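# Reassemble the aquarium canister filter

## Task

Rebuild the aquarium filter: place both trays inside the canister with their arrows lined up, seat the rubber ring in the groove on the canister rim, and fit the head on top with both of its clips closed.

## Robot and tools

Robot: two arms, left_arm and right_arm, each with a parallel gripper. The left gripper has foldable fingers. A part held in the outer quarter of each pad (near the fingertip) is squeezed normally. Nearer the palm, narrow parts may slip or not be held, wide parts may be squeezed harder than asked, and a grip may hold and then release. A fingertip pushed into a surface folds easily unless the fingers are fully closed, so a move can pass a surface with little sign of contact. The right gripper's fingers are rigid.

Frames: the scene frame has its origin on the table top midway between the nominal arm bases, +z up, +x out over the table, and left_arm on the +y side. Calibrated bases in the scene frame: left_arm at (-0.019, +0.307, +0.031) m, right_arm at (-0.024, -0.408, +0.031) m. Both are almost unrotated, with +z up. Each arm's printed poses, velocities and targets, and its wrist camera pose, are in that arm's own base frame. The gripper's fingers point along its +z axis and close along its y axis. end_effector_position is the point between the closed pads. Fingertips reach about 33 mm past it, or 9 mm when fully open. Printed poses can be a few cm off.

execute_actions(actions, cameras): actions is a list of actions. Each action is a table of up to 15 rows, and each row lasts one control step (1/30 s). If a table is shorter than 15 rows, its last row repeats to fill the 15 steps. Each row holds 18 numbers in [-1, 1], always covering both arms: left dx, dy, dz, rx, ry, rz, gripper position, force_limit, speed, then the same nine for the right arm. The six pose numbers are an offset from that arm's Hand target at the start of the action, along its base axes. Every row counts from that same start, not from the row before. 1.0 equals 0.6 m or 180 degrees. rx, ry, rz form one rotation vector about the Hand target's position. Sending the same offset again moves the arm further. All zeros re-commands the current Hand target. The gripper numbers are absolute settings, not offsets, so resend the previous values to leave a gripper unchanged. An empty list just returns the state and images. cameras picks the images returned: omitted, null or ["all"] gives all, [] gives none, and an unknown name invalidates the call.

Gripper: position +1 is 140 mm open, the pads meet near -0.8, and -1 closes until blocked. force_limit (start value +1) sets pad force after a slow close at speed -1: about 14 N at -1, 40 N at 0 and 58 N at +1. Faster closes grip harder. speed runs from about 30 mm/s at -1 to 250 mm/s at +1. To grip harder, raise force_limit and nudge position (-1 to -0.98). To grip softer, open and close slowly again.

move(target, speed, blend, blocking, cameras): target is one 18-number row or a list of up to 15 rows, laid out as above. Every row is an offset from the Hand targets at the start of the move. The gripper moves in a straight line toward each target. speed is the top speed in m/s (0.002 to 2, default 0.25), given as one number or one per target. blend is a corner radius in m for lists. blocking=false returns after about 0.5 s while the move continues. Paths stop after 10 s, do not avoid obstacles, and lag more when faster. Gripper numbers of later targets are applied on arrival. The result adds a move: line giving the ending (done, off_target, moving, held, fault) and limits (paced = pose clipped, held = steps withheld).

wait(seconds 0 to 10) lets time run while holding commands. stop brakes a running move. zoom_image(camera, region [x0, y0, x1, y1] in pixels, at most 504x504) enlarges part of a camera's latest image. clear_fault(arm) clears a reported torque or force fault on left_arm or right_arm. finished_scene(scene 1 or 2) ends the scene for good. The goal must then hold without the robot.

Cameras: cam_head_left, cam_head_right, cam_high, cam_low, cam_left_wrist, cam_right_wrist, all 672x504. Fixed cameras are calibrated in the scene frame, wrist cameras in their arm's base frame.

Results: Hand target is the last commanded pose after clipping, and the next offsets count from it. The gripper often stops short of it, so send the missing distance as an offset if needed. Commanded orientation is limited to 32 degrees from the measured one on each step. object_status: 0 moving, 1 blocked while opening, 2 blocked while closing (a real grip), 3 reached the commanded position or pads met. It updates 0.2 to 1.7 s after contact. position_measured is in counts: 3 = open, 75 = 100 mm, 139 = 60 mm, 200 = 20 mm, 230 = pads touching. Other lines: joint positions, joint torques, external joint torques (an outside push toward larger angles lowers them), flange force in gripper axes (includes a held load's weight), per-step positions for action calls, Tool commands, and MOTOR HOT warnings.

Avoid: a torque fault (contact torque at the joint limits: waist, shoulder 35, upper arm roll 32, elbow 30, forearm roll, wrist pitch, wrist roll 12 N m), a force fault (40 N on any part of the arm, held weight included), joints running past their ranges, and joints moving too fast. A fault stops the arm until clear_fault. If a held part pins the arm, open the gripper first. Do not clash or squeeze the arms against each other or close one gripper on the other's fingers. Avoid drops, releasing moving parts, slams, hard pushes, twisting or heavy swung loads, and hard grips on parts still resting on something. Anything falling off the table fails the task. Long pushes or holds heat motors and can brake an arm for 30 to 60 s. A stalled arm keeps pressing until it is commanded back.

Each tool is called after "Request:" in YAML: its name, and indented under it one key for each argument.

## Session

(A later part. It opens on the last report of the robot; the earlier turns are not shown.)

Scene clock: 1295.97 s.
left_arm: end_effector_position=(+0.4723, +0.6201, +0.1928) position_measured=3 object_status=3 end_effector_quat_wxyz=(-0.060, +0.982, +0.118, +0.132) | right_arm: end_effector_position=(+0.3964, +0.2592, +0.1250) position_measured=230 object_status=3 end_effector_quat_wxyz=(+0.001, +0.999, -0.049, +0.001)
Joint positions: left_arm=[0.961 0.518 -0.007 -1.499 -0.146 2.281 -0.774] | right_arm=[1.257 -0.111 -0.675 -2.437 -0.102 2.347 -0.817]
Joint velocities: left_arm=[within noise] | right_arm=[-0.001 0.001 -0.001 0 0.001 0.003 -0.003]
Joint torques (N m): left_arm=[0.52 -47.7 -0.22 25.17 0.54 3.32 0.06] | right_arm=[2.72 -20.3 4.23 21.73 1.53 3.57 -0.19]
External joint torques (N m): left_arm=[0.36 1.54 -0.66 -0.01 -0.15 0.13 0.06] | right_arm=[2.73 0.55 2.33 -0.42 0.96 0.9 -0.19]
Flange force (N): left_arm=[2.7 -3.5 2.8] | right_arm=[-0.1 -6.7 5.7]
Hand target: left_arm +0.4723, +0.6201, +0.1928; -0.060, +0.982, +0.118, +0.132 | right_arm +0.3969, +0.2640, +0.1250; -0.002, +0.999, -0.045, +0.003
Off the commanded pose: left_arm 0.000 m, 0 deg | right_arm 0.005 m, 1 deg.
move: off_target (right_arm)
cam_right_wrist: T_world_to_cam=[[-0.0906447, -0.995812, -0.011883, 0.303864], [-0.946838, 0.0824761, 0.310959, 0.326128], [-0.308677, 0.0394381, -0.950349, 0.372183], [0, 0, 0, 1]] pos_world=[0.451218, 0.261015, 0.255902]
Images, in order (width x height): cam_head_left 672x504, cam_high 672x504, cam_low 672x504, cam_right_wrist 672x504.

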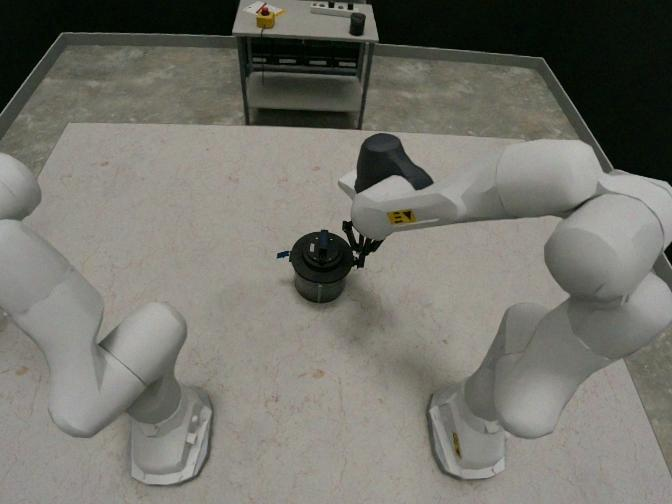

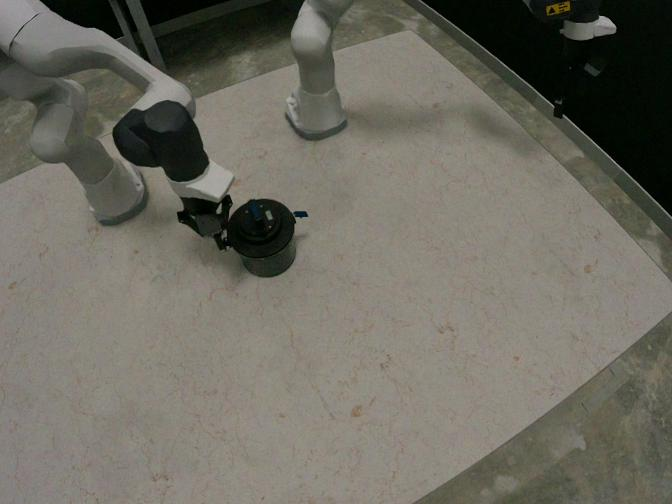

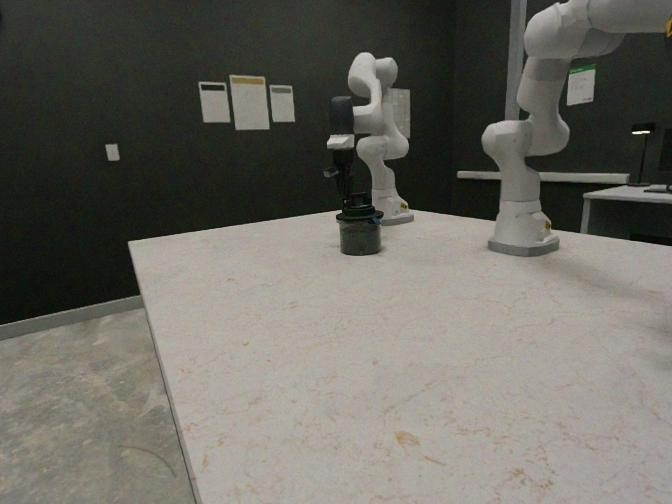

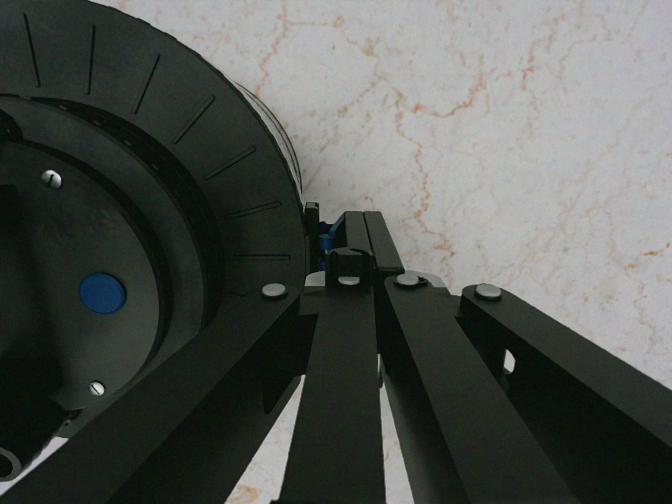

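Request:
move:
  target: [-0.05,-0.8,0.25,-0.0388,0.0855,-0.0764,-1,-0.5,-1,0,0,0,0,0,0,-1,-0.5,-1]
  speed: 0.3
  cameras: ["cam_left_wrist","cam_head_left","cam_high","cam_low"]

Scene clock: 1314.40 s.
left_arm: end_effector_position=(+0.4426, +0.1416, +0.3428) position_measured=231 object_status=0 end_effector_quat_wxyz=(-0.002, +1.000, -0.003, +0.000) | right_arm: end_effector_position=(+0.3965, +0.2594, +0.1250) position_measured=230 object_status=3 end_effector_quat_wxyz=(+0.001, +0.999, -0.049, +0.001)
Joint positions: left_arm=[0.645 -0.32 -0.292 -2.081 -0.088 1.774 -1.18] | right_arm=[1.257 -0.111 -0.675 -2.436 -0.101 2.347 -0.818]
Joint torques (N m): left_arm=[0.39 -19.99 2.26 25.13 0.45 2.5 -0.1] | right_arm=[2.49 -20.65 4.31 21.64 1.47 3.64 -0.22]
External joint torques (N m): left_arm=[0.41 0.46 -0.3 0.26 -0.38 -0.17 -0.1] | right_arm=[2.5 0.1 2.42 -0.42 0.89 0.99 -0.22]
Flange force (N): left_arm=[2.2 -0.3 -1.1] | right_arm=[-1.4 -5.3 4.8]
Hand target: left_arm +0.4423, +0.1401, +0.3428; +0.000, +1.000, -0.001, -0.001 | right_arm +0.3969, +0.2640, +0.1250; -0.002, +0.999, -0.045, +0.003
Off the commanded pose: left_arm 0.002 m, 0 deg | right_arm 0.005 m, 1 deg.
move: off_target (right_arm)
cam_left_wrist: T_world_to_cam=[[-0.017023, -0.99977, -0.0130585, 0.160342], [-0.941072, 0.0116087, 0.338008, 0.30274], [-0.337779, 0.0180429, -0.941053, 0.613105], [0, 0, 0, 1]] pos_world=[0.494724, 0.145729, 0.476729]
Images, in order (width x height): cam_head_left 672x504, cam_high 672x504, cam_low 672x504, cam_left_wrist 672x504.

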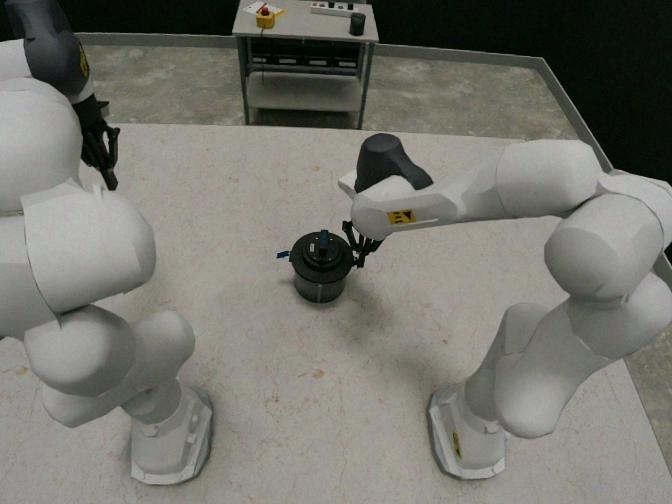

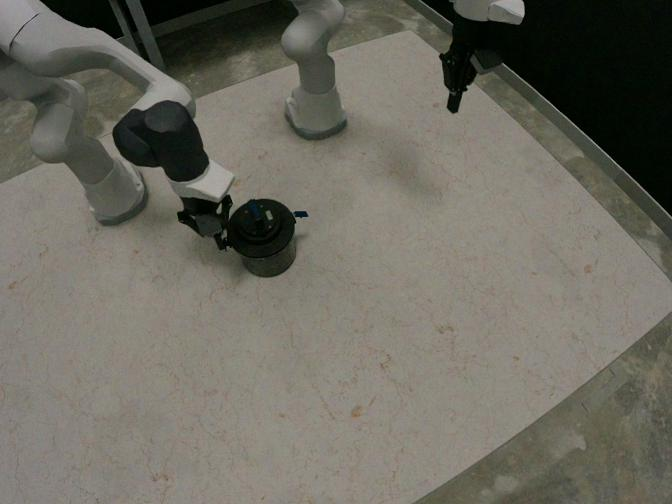

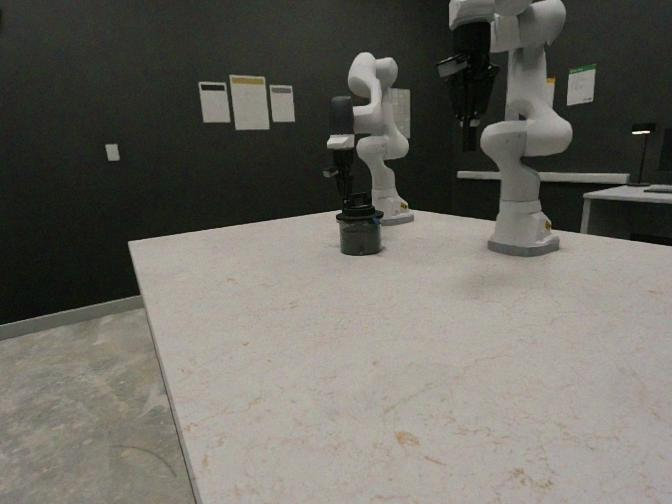

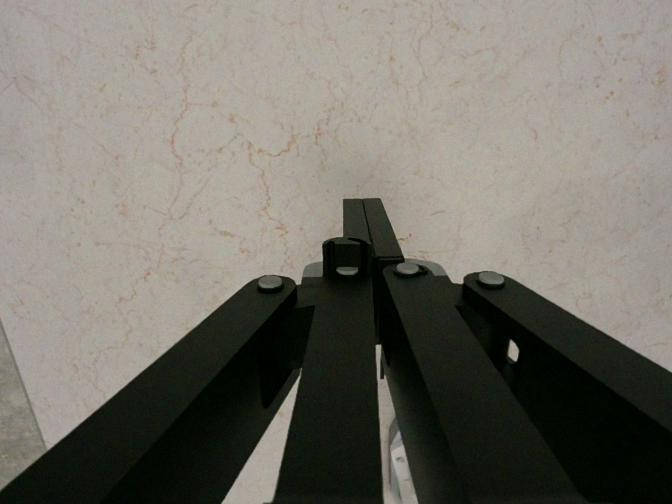

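Request:
move:
  target: [-0.137,-0.533,-0.067,0,0,0,-1,-0.5,-1,0,0,0,0,0,0,-1,-0.5,-1]
  speed: 0.25
  cameras: ["cam_left_wrist","cam_head_left","cam_high","cam_low"]

Request:
zoom_image:
  camera: "cam_left_wrist"
  region: [250, 0, 600, 300]

Scene clock: 1321.50 s.
left_arm: end_effector_position=(+0.3610, -0.1784, +0.3023) position_measured=231 object_status=3 end_effector_quat_wxyz=(-0.001, +1.000, -0.004, +0.000) | right_arm: end_effector_position=(+0.3965, +0.2594, +0.1250) position_measured=230 object_status=3 end_effector_quat_wxyz=(+0.001, +0.999, -0.049, +0.001)
Joint positions: left_arm=[0.467 -0.703 -0.73 -2.326 -0.451 1.744 -1.612] | right_arm=[1.257 -0.11 -0.675 -2.436 -0.101 2.347 -0.818]
Joint velocities: left_arm=[0.002 0 -0.002 0 -0.001 0 -0.007] | right_arm=[within noise]
Joint torques (N m): left_arm=[0.99 -3.72 11.87 22.76 0.41 2.47 -0.13] | right_arm=[2.51 -20.72 4.33 21.61 1.48 3.68 -0.25]
External joint torques (N m): left_arm=[0.98 -0.96 -0.27 0.39 -0.47 -0.17 -0.12] | right_arm=[2.49 0.1 2.41 -0.55 0.91 1.01 -0.25]
Flange force (N): left_arm=[-0.5 0.7 -1.0] | right_arm=[-1.6 -5.0 5.0]
Hand target: left_arm +0.3601, -0.1797, +0.3026; +0.000, +1.000, -0.001, -0.001 | right_arm +0.3969, +0.2640, +0.1250; -0.002, +0.999, -0.045, +0.003
Off the commanded pose: left_arm 0.002 m, 0 deg | right_arm 0.005 m, 1 deg.
move: off_target (right_arm)
cam_left_wrist: T_world_to_cam=[[-0.0189262, -0.99976, -0.0110534, -0.161385], [-0.941184, 0.0140847, 0.337601, 0.243901], [-0.337364, 0.0167928, -0.941224, 0.552856], [0, 0, 0, 1]] pos_world=[0.413015, -0.174066, 0.436237]
Images, in order (width x height): cam_head_left 672x504, cam_high 672x504, cam_low 672x504, cam_left_wrist 672x504.

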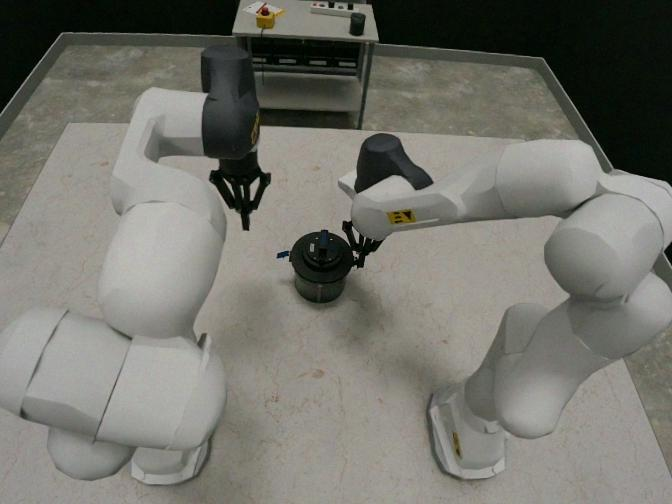

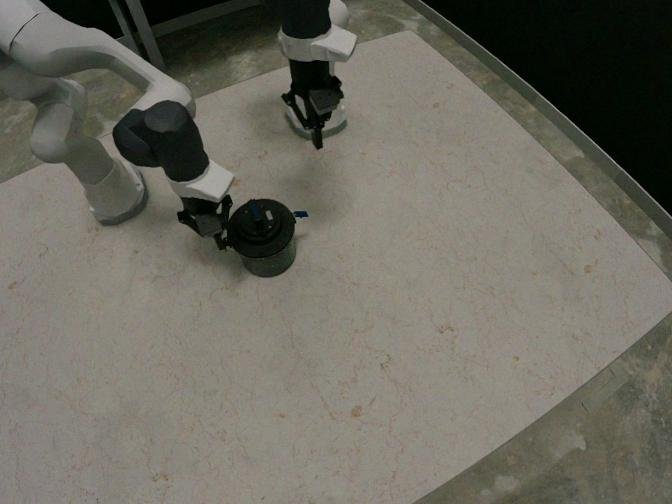

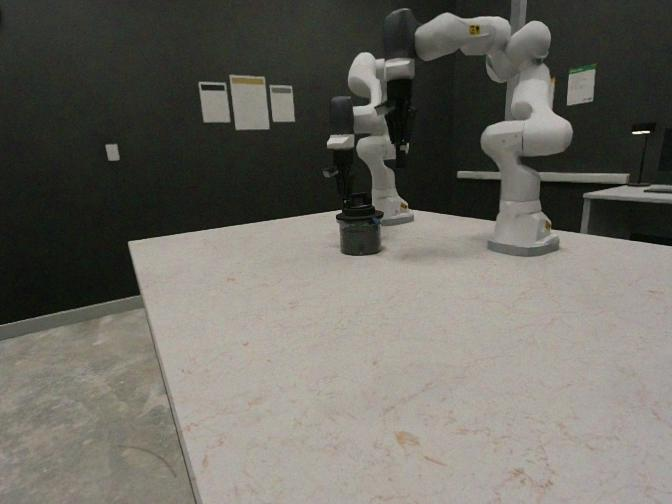

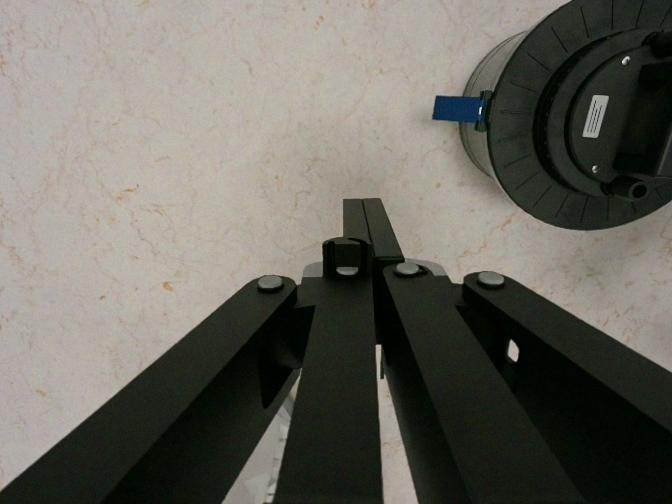

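Scaled by 1.440 from the camera's image (finer frame: 960x720).

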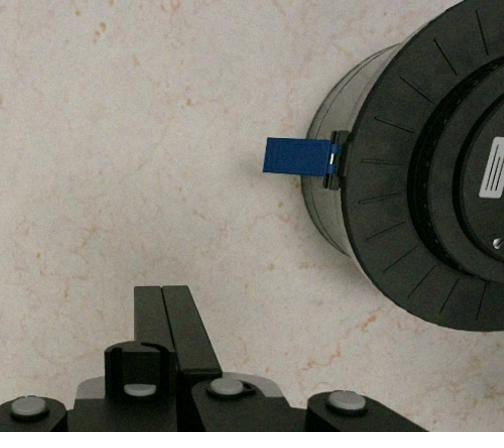

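Request:
move:
  target: [0.075,-0.1,-0.203,0,0,-0.022,-1,-0.5,-1,0,0,0,0,0,0,-1,-0.5,-1]
  speed: 0.12
  cameras: ["cam_left_wrist","cam_head_left","cam_high","cam_low"]

Request:
zoom_image:
  camera: "cam_low"
  region: [325, 160, 415, 260]

Request:
zoom_image:
  camera: "cam_head_left"
  region: [240, 200, 350, 310]

Request:
zoom_image:
  camera: "cam_left_wrist"
  region: [280, 130, 480, 300]

Scene clock: 1341.37 s.
left_arm: end_effector_position=(+0.4032, -0.2391, +0.1799) position_measured=231 object_status=3 end_effector_quat_wxyz=(+0.000, +0.999, -0.037, -0.004) | right_arm: end_effector_position=(+0.3965, +0.2594, +0.1250) position_measured=230 object_status=3 end_effector_quat_wxyz=(+0.001, +0.999, -0.049, +0.001)
Joint positions: left_arm=[0.659 -0.439 -1.13 -2.361 -0.467 2.105 -1.674] | right_arm=[1.257 -0.11 -0.675 -2.436 -0.101 2.347 -0.818]
Joint velocities: left_arm=[0.003 0.001 -0.002 0 0 0.004 -0.002] | right_arm=[within noise]
Joint torques (N m): left_arm=[1.08 -3.83 10.74 21.71 0.6 3.02 -0.22] | right_arm=[2.48 -20.7 4.31 21.59 1.48 3.7 -0.29]
External joint torques (N m): left_arm=[1.06 -0.78 -0.28 -0.02 -0.16 0.39 -0.22] | right_arm=[2.5 0.05 2.44 -0.5 0.9 1.05 -0.29]
Flange force (N): left_arm=[2.6 1.1 1.9] | right_arm=[-1.6 -5.0 5.0]
Hand target: left_arm +0.4051, -0.2397, +0.1808; +0.000, +0.999, -0.036, -0.001 | right_arm +0.3969, +0.2640, +0.1250; -0.002, +0.999, -0.045, +0.003
Off the commanded pose: left_arm 0.002 m, 0 deg | right_arm 0.005 m, 1 deg.
move: off_target (right_arm)
cam_left_wrist: T_world_to_cam=[[-0.0862888, -0.996237, -0.00807281, -0.19518], [-0.935371, 0.078222, 0.344909, 0.337502], [-0.342979, 0.0373128, -0.938602, 0.459554], [0, 0, 0, 1]] pos_world=[0.456466, -0.237993, 0.313355]
Images, in order (width x height): cam_head_left 672x504, cam_high 672x504, cam_low 672x504, cam_left_wrist 672x504.

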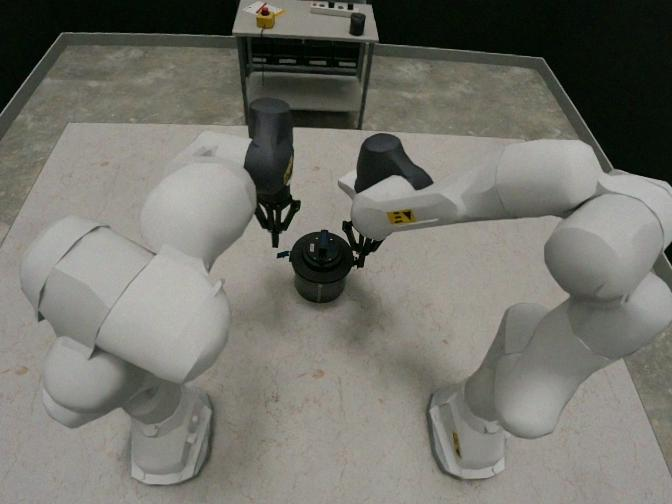

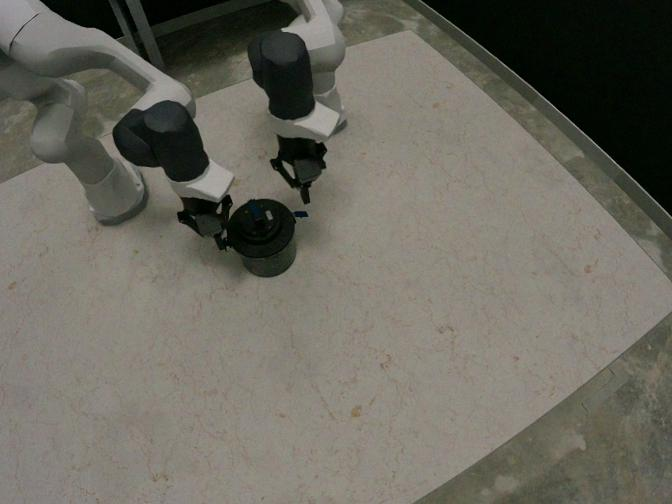

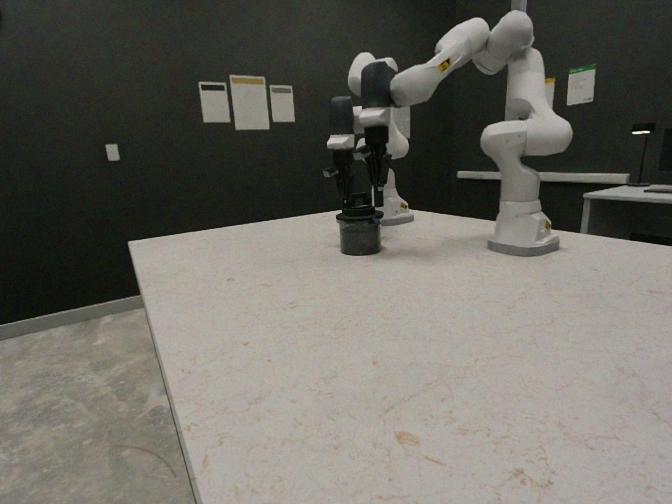

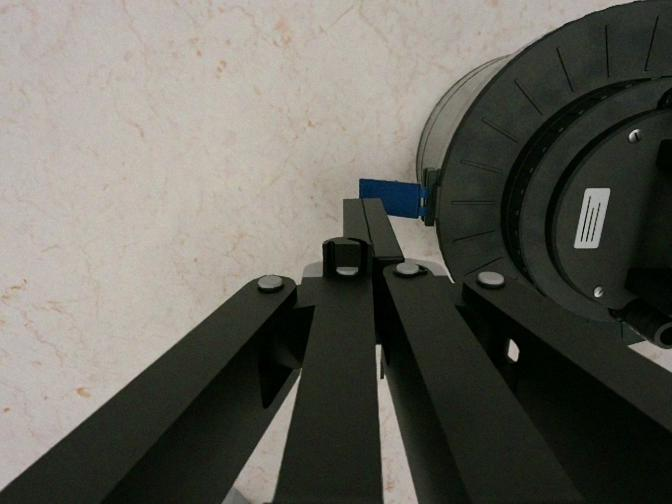

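Scaled by 5.040 from the camera's image (finer frame: 960x720).

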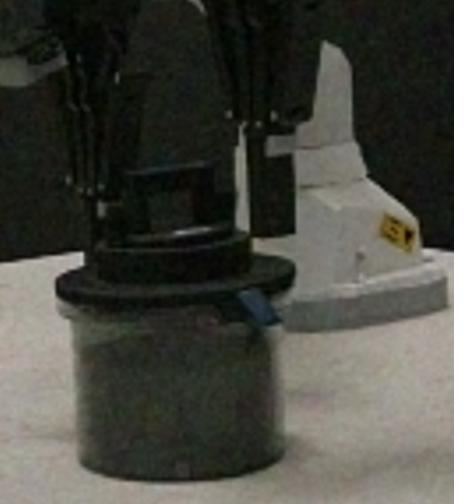

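Scaled by 4.582 from the camera's image (finer frame: 960x720).

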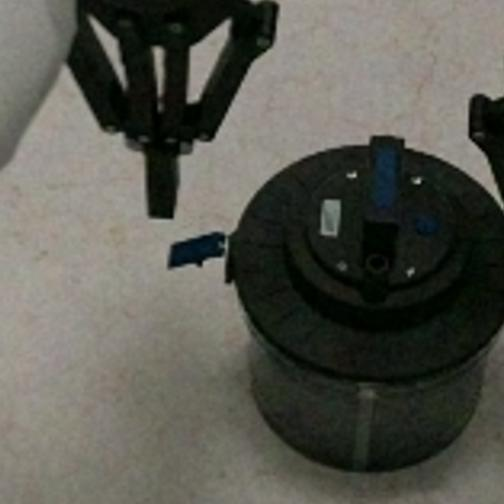

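Scaled by 2.520 from the camera's image (finer frame: 960x720).

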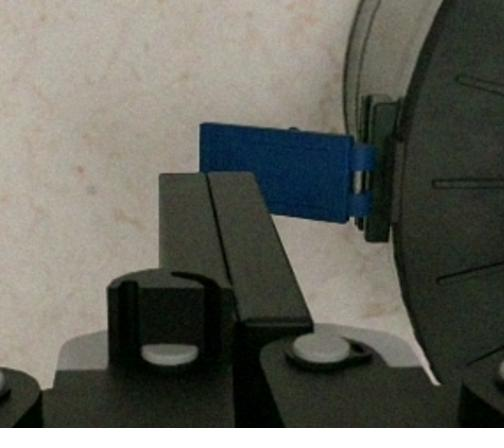

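Request:
move:
  target: [0,-0.0075,-0.055,0,0,0,-1,-0.5,-1,0,0,0,0,0,0,-1,-0.5,-1]
  speed: 0.05
  cameras: ["cam_left_wrist","cam_head_left","cam_low"]

Request:
zoom_image:
  camera: "cam_low"
  region: [325, 160, 415, 260]

Request:
zoom_image:
  camera: "cam_head_left"
  region: [240, 200, 350, 310]

Request:
zoom_image:
  camera: "cam_left_wrist"
  region: [280, 130, 480, 300]

Scene clock: 1362.80 s.
left_arm: end_effector_position=(+0.4042, -0.2438, +0.1480) position_measured=231 object_status=3 end_effector_quat_wxyz=(-0.001, +0.999, -0.038, -0.003) | right_arm: end_effector_position=(+0.3965, +0.2594, +0.1250) position_measured=230 object_status=3 end_effector_quat_wxyz=(+0.001, +0.999, -0.049, +0.001)
Joint positions: left_arm=[0.732 -0.394 -1.242 -2.393 -0.467 2.199 -1.689] | right_arm=[1.257 -0.11 -0.675 -2.436 -0.101 2.347 -0.818]
Joint velocities: left_arm=[0.002 0 -0.001 0 -0.001 0.005 -0.001] | right_arm=[within noise]
Joint torques (N m): left_arm=[1.03 -1.84 9.84 21.02 0.57 3.07 -0.06] | right_arm=[2.49 -20.65 4.35 21.61 1.47 3.72 -0.22]
External joint torques (N m): left_arm=[1.03 -0.21 -0.52 -0.16 -0.15 0.42 -0.06] | right_arm=[2.54 0.16 2.5 -0.51 0.89 1.07 -0.22]
Flange force (N): left_arm=[6.1 2.1 4.9] | right_arm=[-1.6 -5.3 5.2]
Hand target: left_arm +0.4051, -0.2442, +0.1478; +0.000, +0.999, -0.036, -0.001 | right_arm +0.3969, +0.2640, +0.1250; -0.002, +0.999, -0.045, +0.003
Off the commanded pose: left_arm 0.001 m, 0 deg | right_arm 0.005 m, 1 deg.
move: off_target (right_arm)
cam_left_wrist: T_world_to_cam=[[-0.0874908, -0.996114, -0.0101167, -0.199213], [-0.936366, 0.0787688, 0.342074, 0.350767], [-0.339948, 0.0394012, -0.939619, 0.429587], [0, 0, 0, 1]] pos_world=[0.457055, -0.242995, 0.281644]
Images, in order (width x height): cam_head_left 672x504, cam_low 672x504, cam_left_wrist 672x504.

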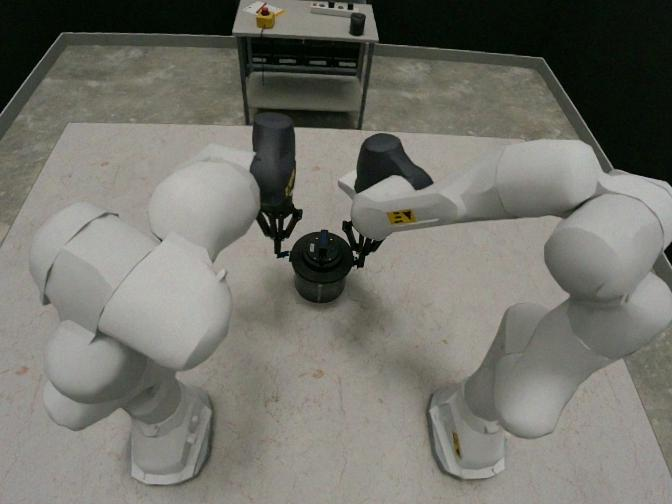

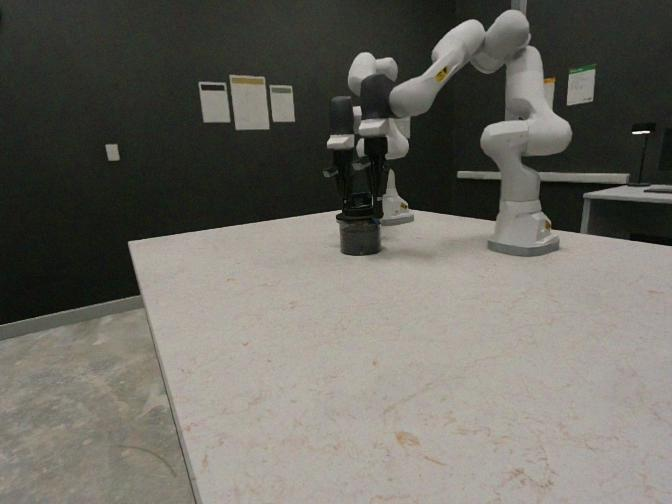

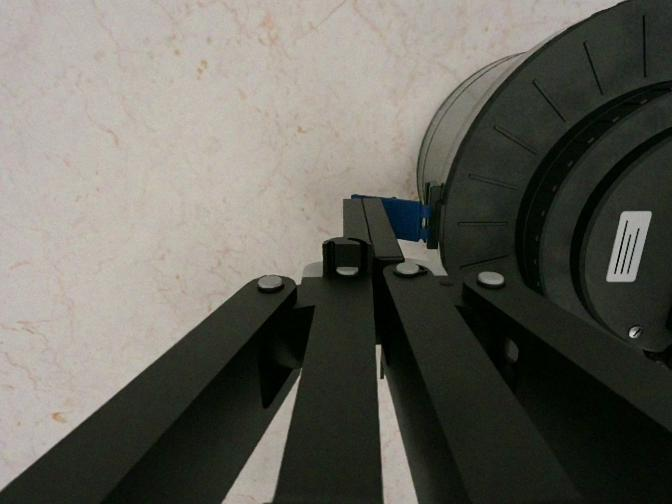

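Scaled by 5.040 from the camera's image (finer frame: 960x720).

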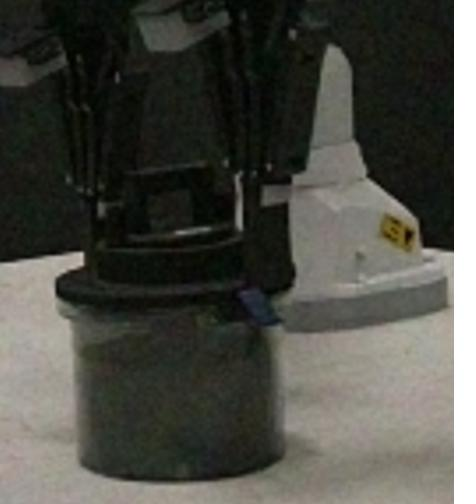

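Scaled by 4.582 from the camera's image (finer frame: 960x720).

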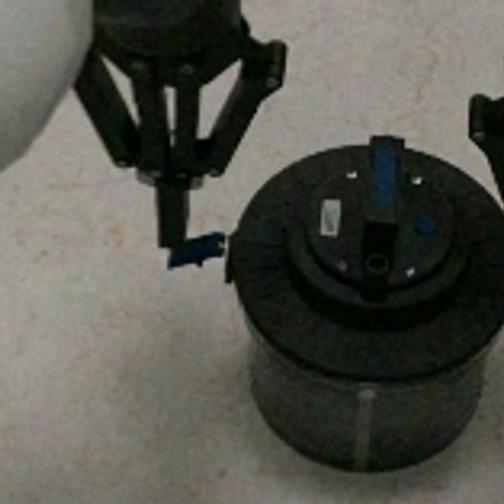

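Scaled by 2.520 from the camera's image (finer frame: 960x720).

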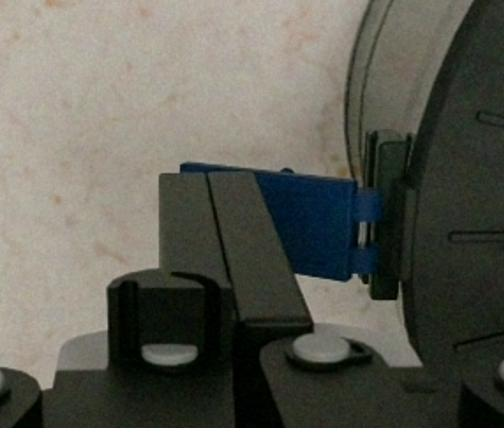

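Request:
move:
  target:
    - [0,-0.0015,-0.025,0,0,0,-1,-0.5,-1,0,0,0,0,0,0,-1,-0.5,-1]
    - [0,-0.009,-0.042,0,0,0,-1,-0.5,-1,0,0,0,0,0,0,-1,-0.5,-1]
  speed: 0.02
  cameras: ["cam_left_wrist","cam_head_left","cam_low"]

Request:
zoom_image:
  camera: "cam_head_left"
  region: [240, 200, 350, 310]

Request:
zoom_image:
  camera: "cam_left_wrist"
  region: [280, 130, 480, 300]

Scene clock: 1372.83 s.
left_arm: end_effector_position=(+0.4044, -0.2491, +0.1229) position_measured=231 object_status=3 end_effector_quat_wxyz=(-0.001, +0.999, -0.038, -0.002) | right_arm: end_effector_position=(+0.3965, +0.2594, +0.1249) position_measured=230 object_status=3 end_effector_quat_wxyz=(+0.001, +0.999, -0.049, +0.001)
Joint positions: left_arm=[0.825 -0.359 -1.364 -2.41 -0.467 2.271 -1.703] | right_arm=[1.257 -0.11 -0.675 -2.436 -0.101 2.347 -0.818]
Joint velocities: left_arm=[0.002 0 -0.001 0 0 0.003 -0.002] | right_arm=[within noise]
Joint torques (N m): left_arm=[0.93 0.32 8.93 20.26 0.46 3.15 -0.15] | right_arm=[2.49 -20.7 4.27 21.58 1.46 3.74 -0.24]
External joint torques (N m): left_arm=[0.99 -0.24 -0.79 -0.38 -0.22 0.52 -0.15] | right_arm=[2.54 0.14 2.41 -0.62 0.88 1.07 -0.24]
Flange force (N): left_arm=[8.7 3.5 8.4] | right_arm=[-1.8 -5.0 5.3]
Hand target: left_arm +0.4051, -0.2496, +0.1226; +0.000, +0.999, -0.036, -0.001 | right_arm +0.3969, +0.2640, +0.1250; -0.002, +0.999, -0.045, +0.003
Off the commanded pose: left_arm 0.001 m, 0 deg | right_arm 0.005 m, 1 deg.
move: off_target (right_arm)
cam_left_wrist: T_world_to_cam=[[-0.0879452, -0.99607, -0.0105013, -0.20451], [-0.936434, 0.079076, 0.341817, 0.360104], [-0.339644, 0.0398949, -0.939708, 0.406382], [0, 0, 0, 1]] pos_world=[0.457252, -0.248395, 0.256643]
Images, in order (width x height): cam_head_left 672x504, cam_low 672x504, cam_left_wrist 672x504.

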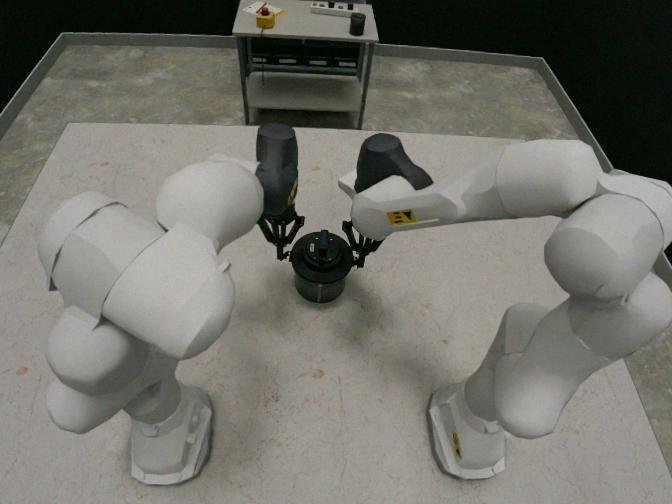

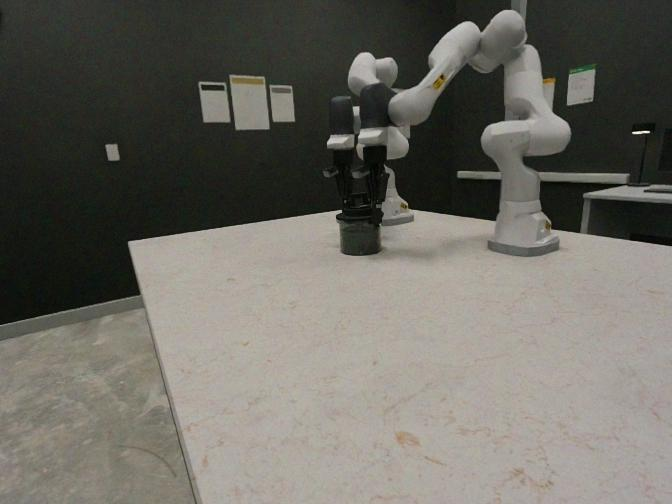

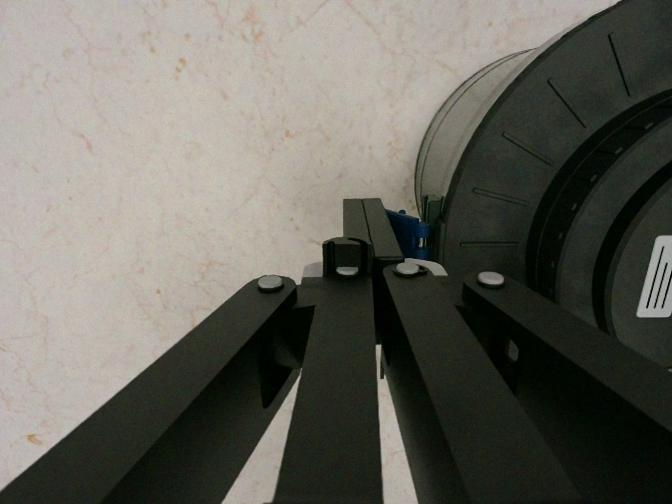

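Scaled by 4.582 from the camera's image (finer frame: 960x720).

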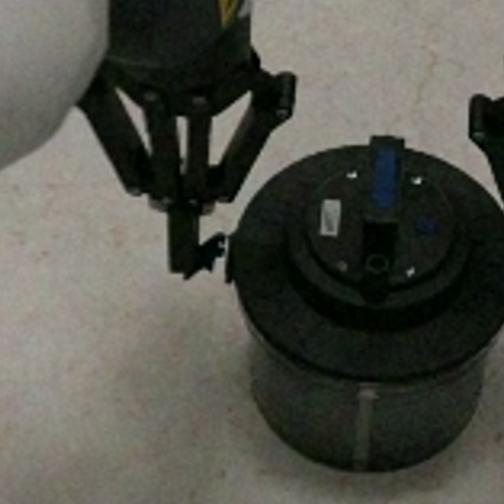

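Scaled by 2.520 from the camera's image (finer frame: 960x720).

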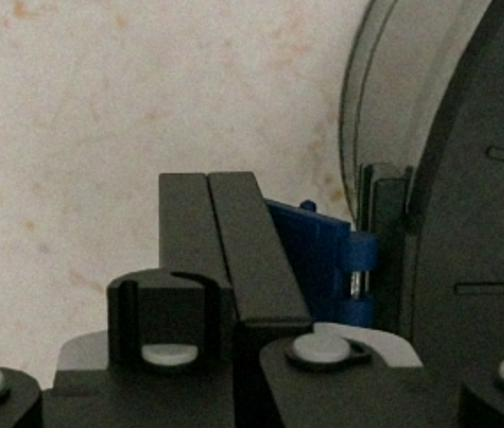

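Request:
move:
  target:
    - [0,-0.012,-0.01,0,0,0,-1,-0.5,-1,0,0,0,0,0,0,-1,-0.5,-1]
    - [0,-0.023,-0.015,0,0,0,-1,-0.5,-1,0,0,0,0,0,0,-1,-0.5,-1]
  speed: 0.02
  cameras: ["cam_left_wrist","cam_head_left","cam_low","cam_right_wrist"]

Request:
zoom_image:
  camera: "cam_head_left"
  region: [250, 200, 390, 310]

Request:
zoom_image:
  camera: "cam_left_wrist"
  region: [280, 130, 480, 300]

Request:
zoom_image:
  camera: "cam_right_wrist"
  region: [250, 150, 450, 300]

Request:
zoom_image:
  camera: "cam_low"
  region: [325, 190, 395, 260]

Scene clock: 1382.67 s.
left_arm: end_effector_position=(+0.4047, -0.2555, +0.1127) position_measured=231 object_status=3 end_effector_quat_wxyz=(-0.004, +0.999, -0.034, -0.005) | right_arm: end_effector_position=(+0.3965, +0.2594, +0.1249) position_measured=230 object_status=3 end_effector_quat_wxyz=(+0.001, +0.999, -0.049, +0.001)
Joint positions: left_arm=[0.903 -0.35 -1.458 -2.399 -0.467 2.288 -1.725] | right_arm=[1.257 -0.11 -0.675 -2.436 -0.101 2.347 -0.818]
Joint velocities: left_arm=[0.003 -0.002 -0.001 -0.001 0.001 0 -0.005] | right_arm=[within noise]
Joint torques (N m): left_arm=[-2.34 3.62 5.91 22.29 -1.14 3.67 -0.21] | right_arm=[2.48 -20.66 4.3 21.62 1.49 3.72 -0.23]
External joint torques (N m): left_arm=[-2.42 0.69 -3.99 1.83 -1.81 1.02 -0.21] | right_arm=[2.46 0.16 2.39 -0.53 0.91 1.05 -0.23]
Flange force (N): left_arm=[0.0 0.0 0.0] | right_arm=[-1.4 -5.2 5.2]
Hand target: left_arm +0.4051, -0.2634, +0.1136; +0.000, +0.999, -0.036, -0.001 | right_arm +0.3969, +0.2640, +0.1250; -0.002, +0.999, -0.045, +0.003
Off the commanded pose: left_arm 0.008 m, 1 deg | right_arm 0.005 m, 1 deg.
move: off_target (left_arm, right_arm)
cam_left_wrist: T_world_to_cam=[[-0.0802253, -0.996648, -0.0159989, -0.213671], [-0.935357, 0.0697252, 0.346764, 0.360927], [-0.344487, 0.042784, -0.937816, 0.399545], [0, 0, 0, 1]] pos_world=[0.458092, -0.255215, 0.246125]
cam_right_wrist: T_world_to_cam=[[-0.0900203, -0.995865, -0.0122043, 0.303778], [-0.946897, 0.081783, 0.310964, 0.326359], [-0.30868, 0.0395493, -0.950343, 0.372054], [0, 0, 0, 1]] pos_world=[0.45122, 0.261117, 0.255801]
Images, in order (width x height): cam_head_left 672x504, cam_low 672x504, cam_left_wrist 672x504, cam_right_wrist 672x504.

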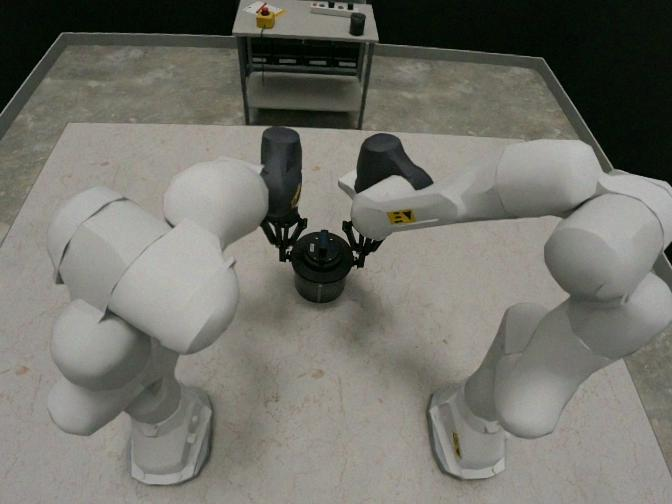

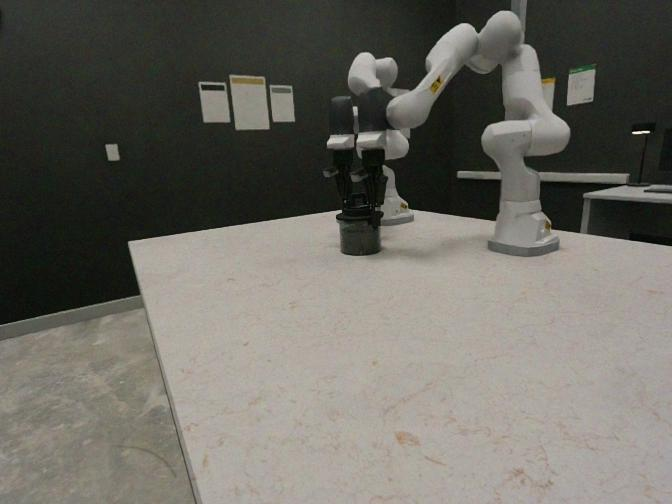

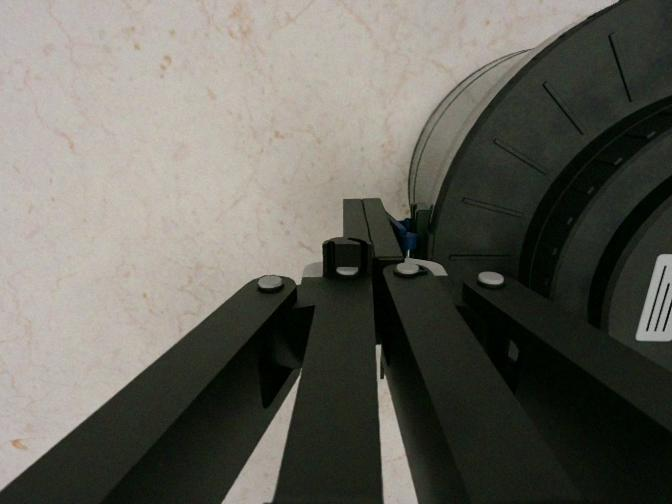

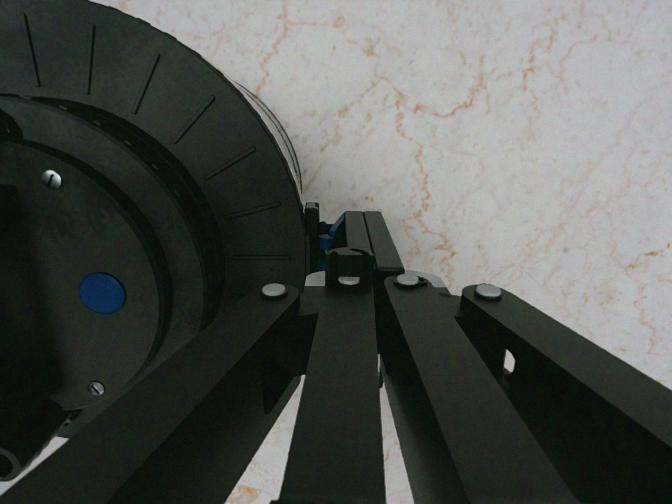

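Scaled by 3.600 from the camera's image (finer frame: 960x720).

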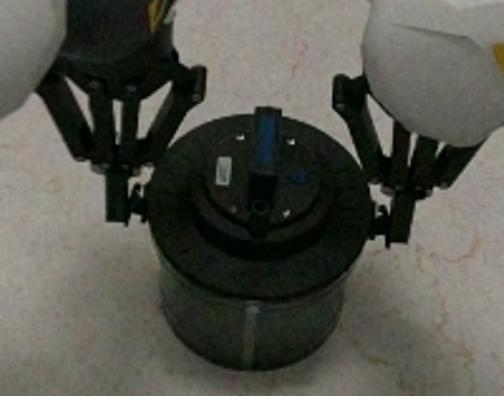

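Scaled by 2.520 from the camera's image (finer frame: 960x720).

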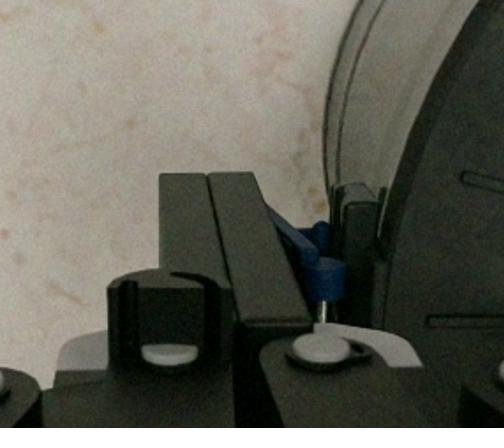

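Scaled by 2.520 from the camera's image (finer frame: 960x720).

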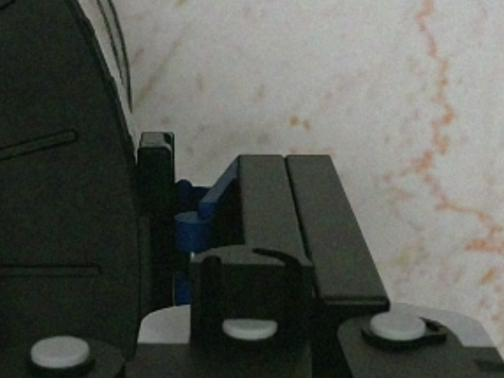

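Scaled by 7.200 from the camera's image (finer frame: 960x720).

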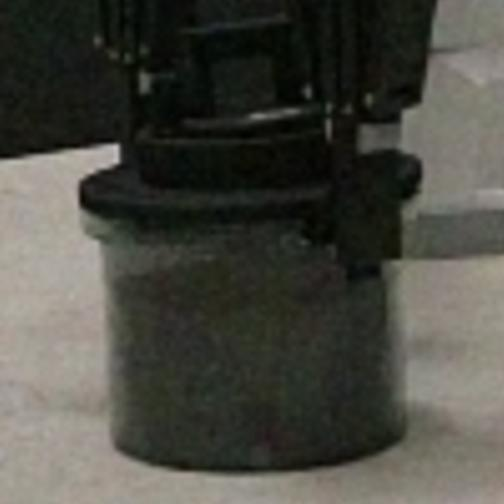

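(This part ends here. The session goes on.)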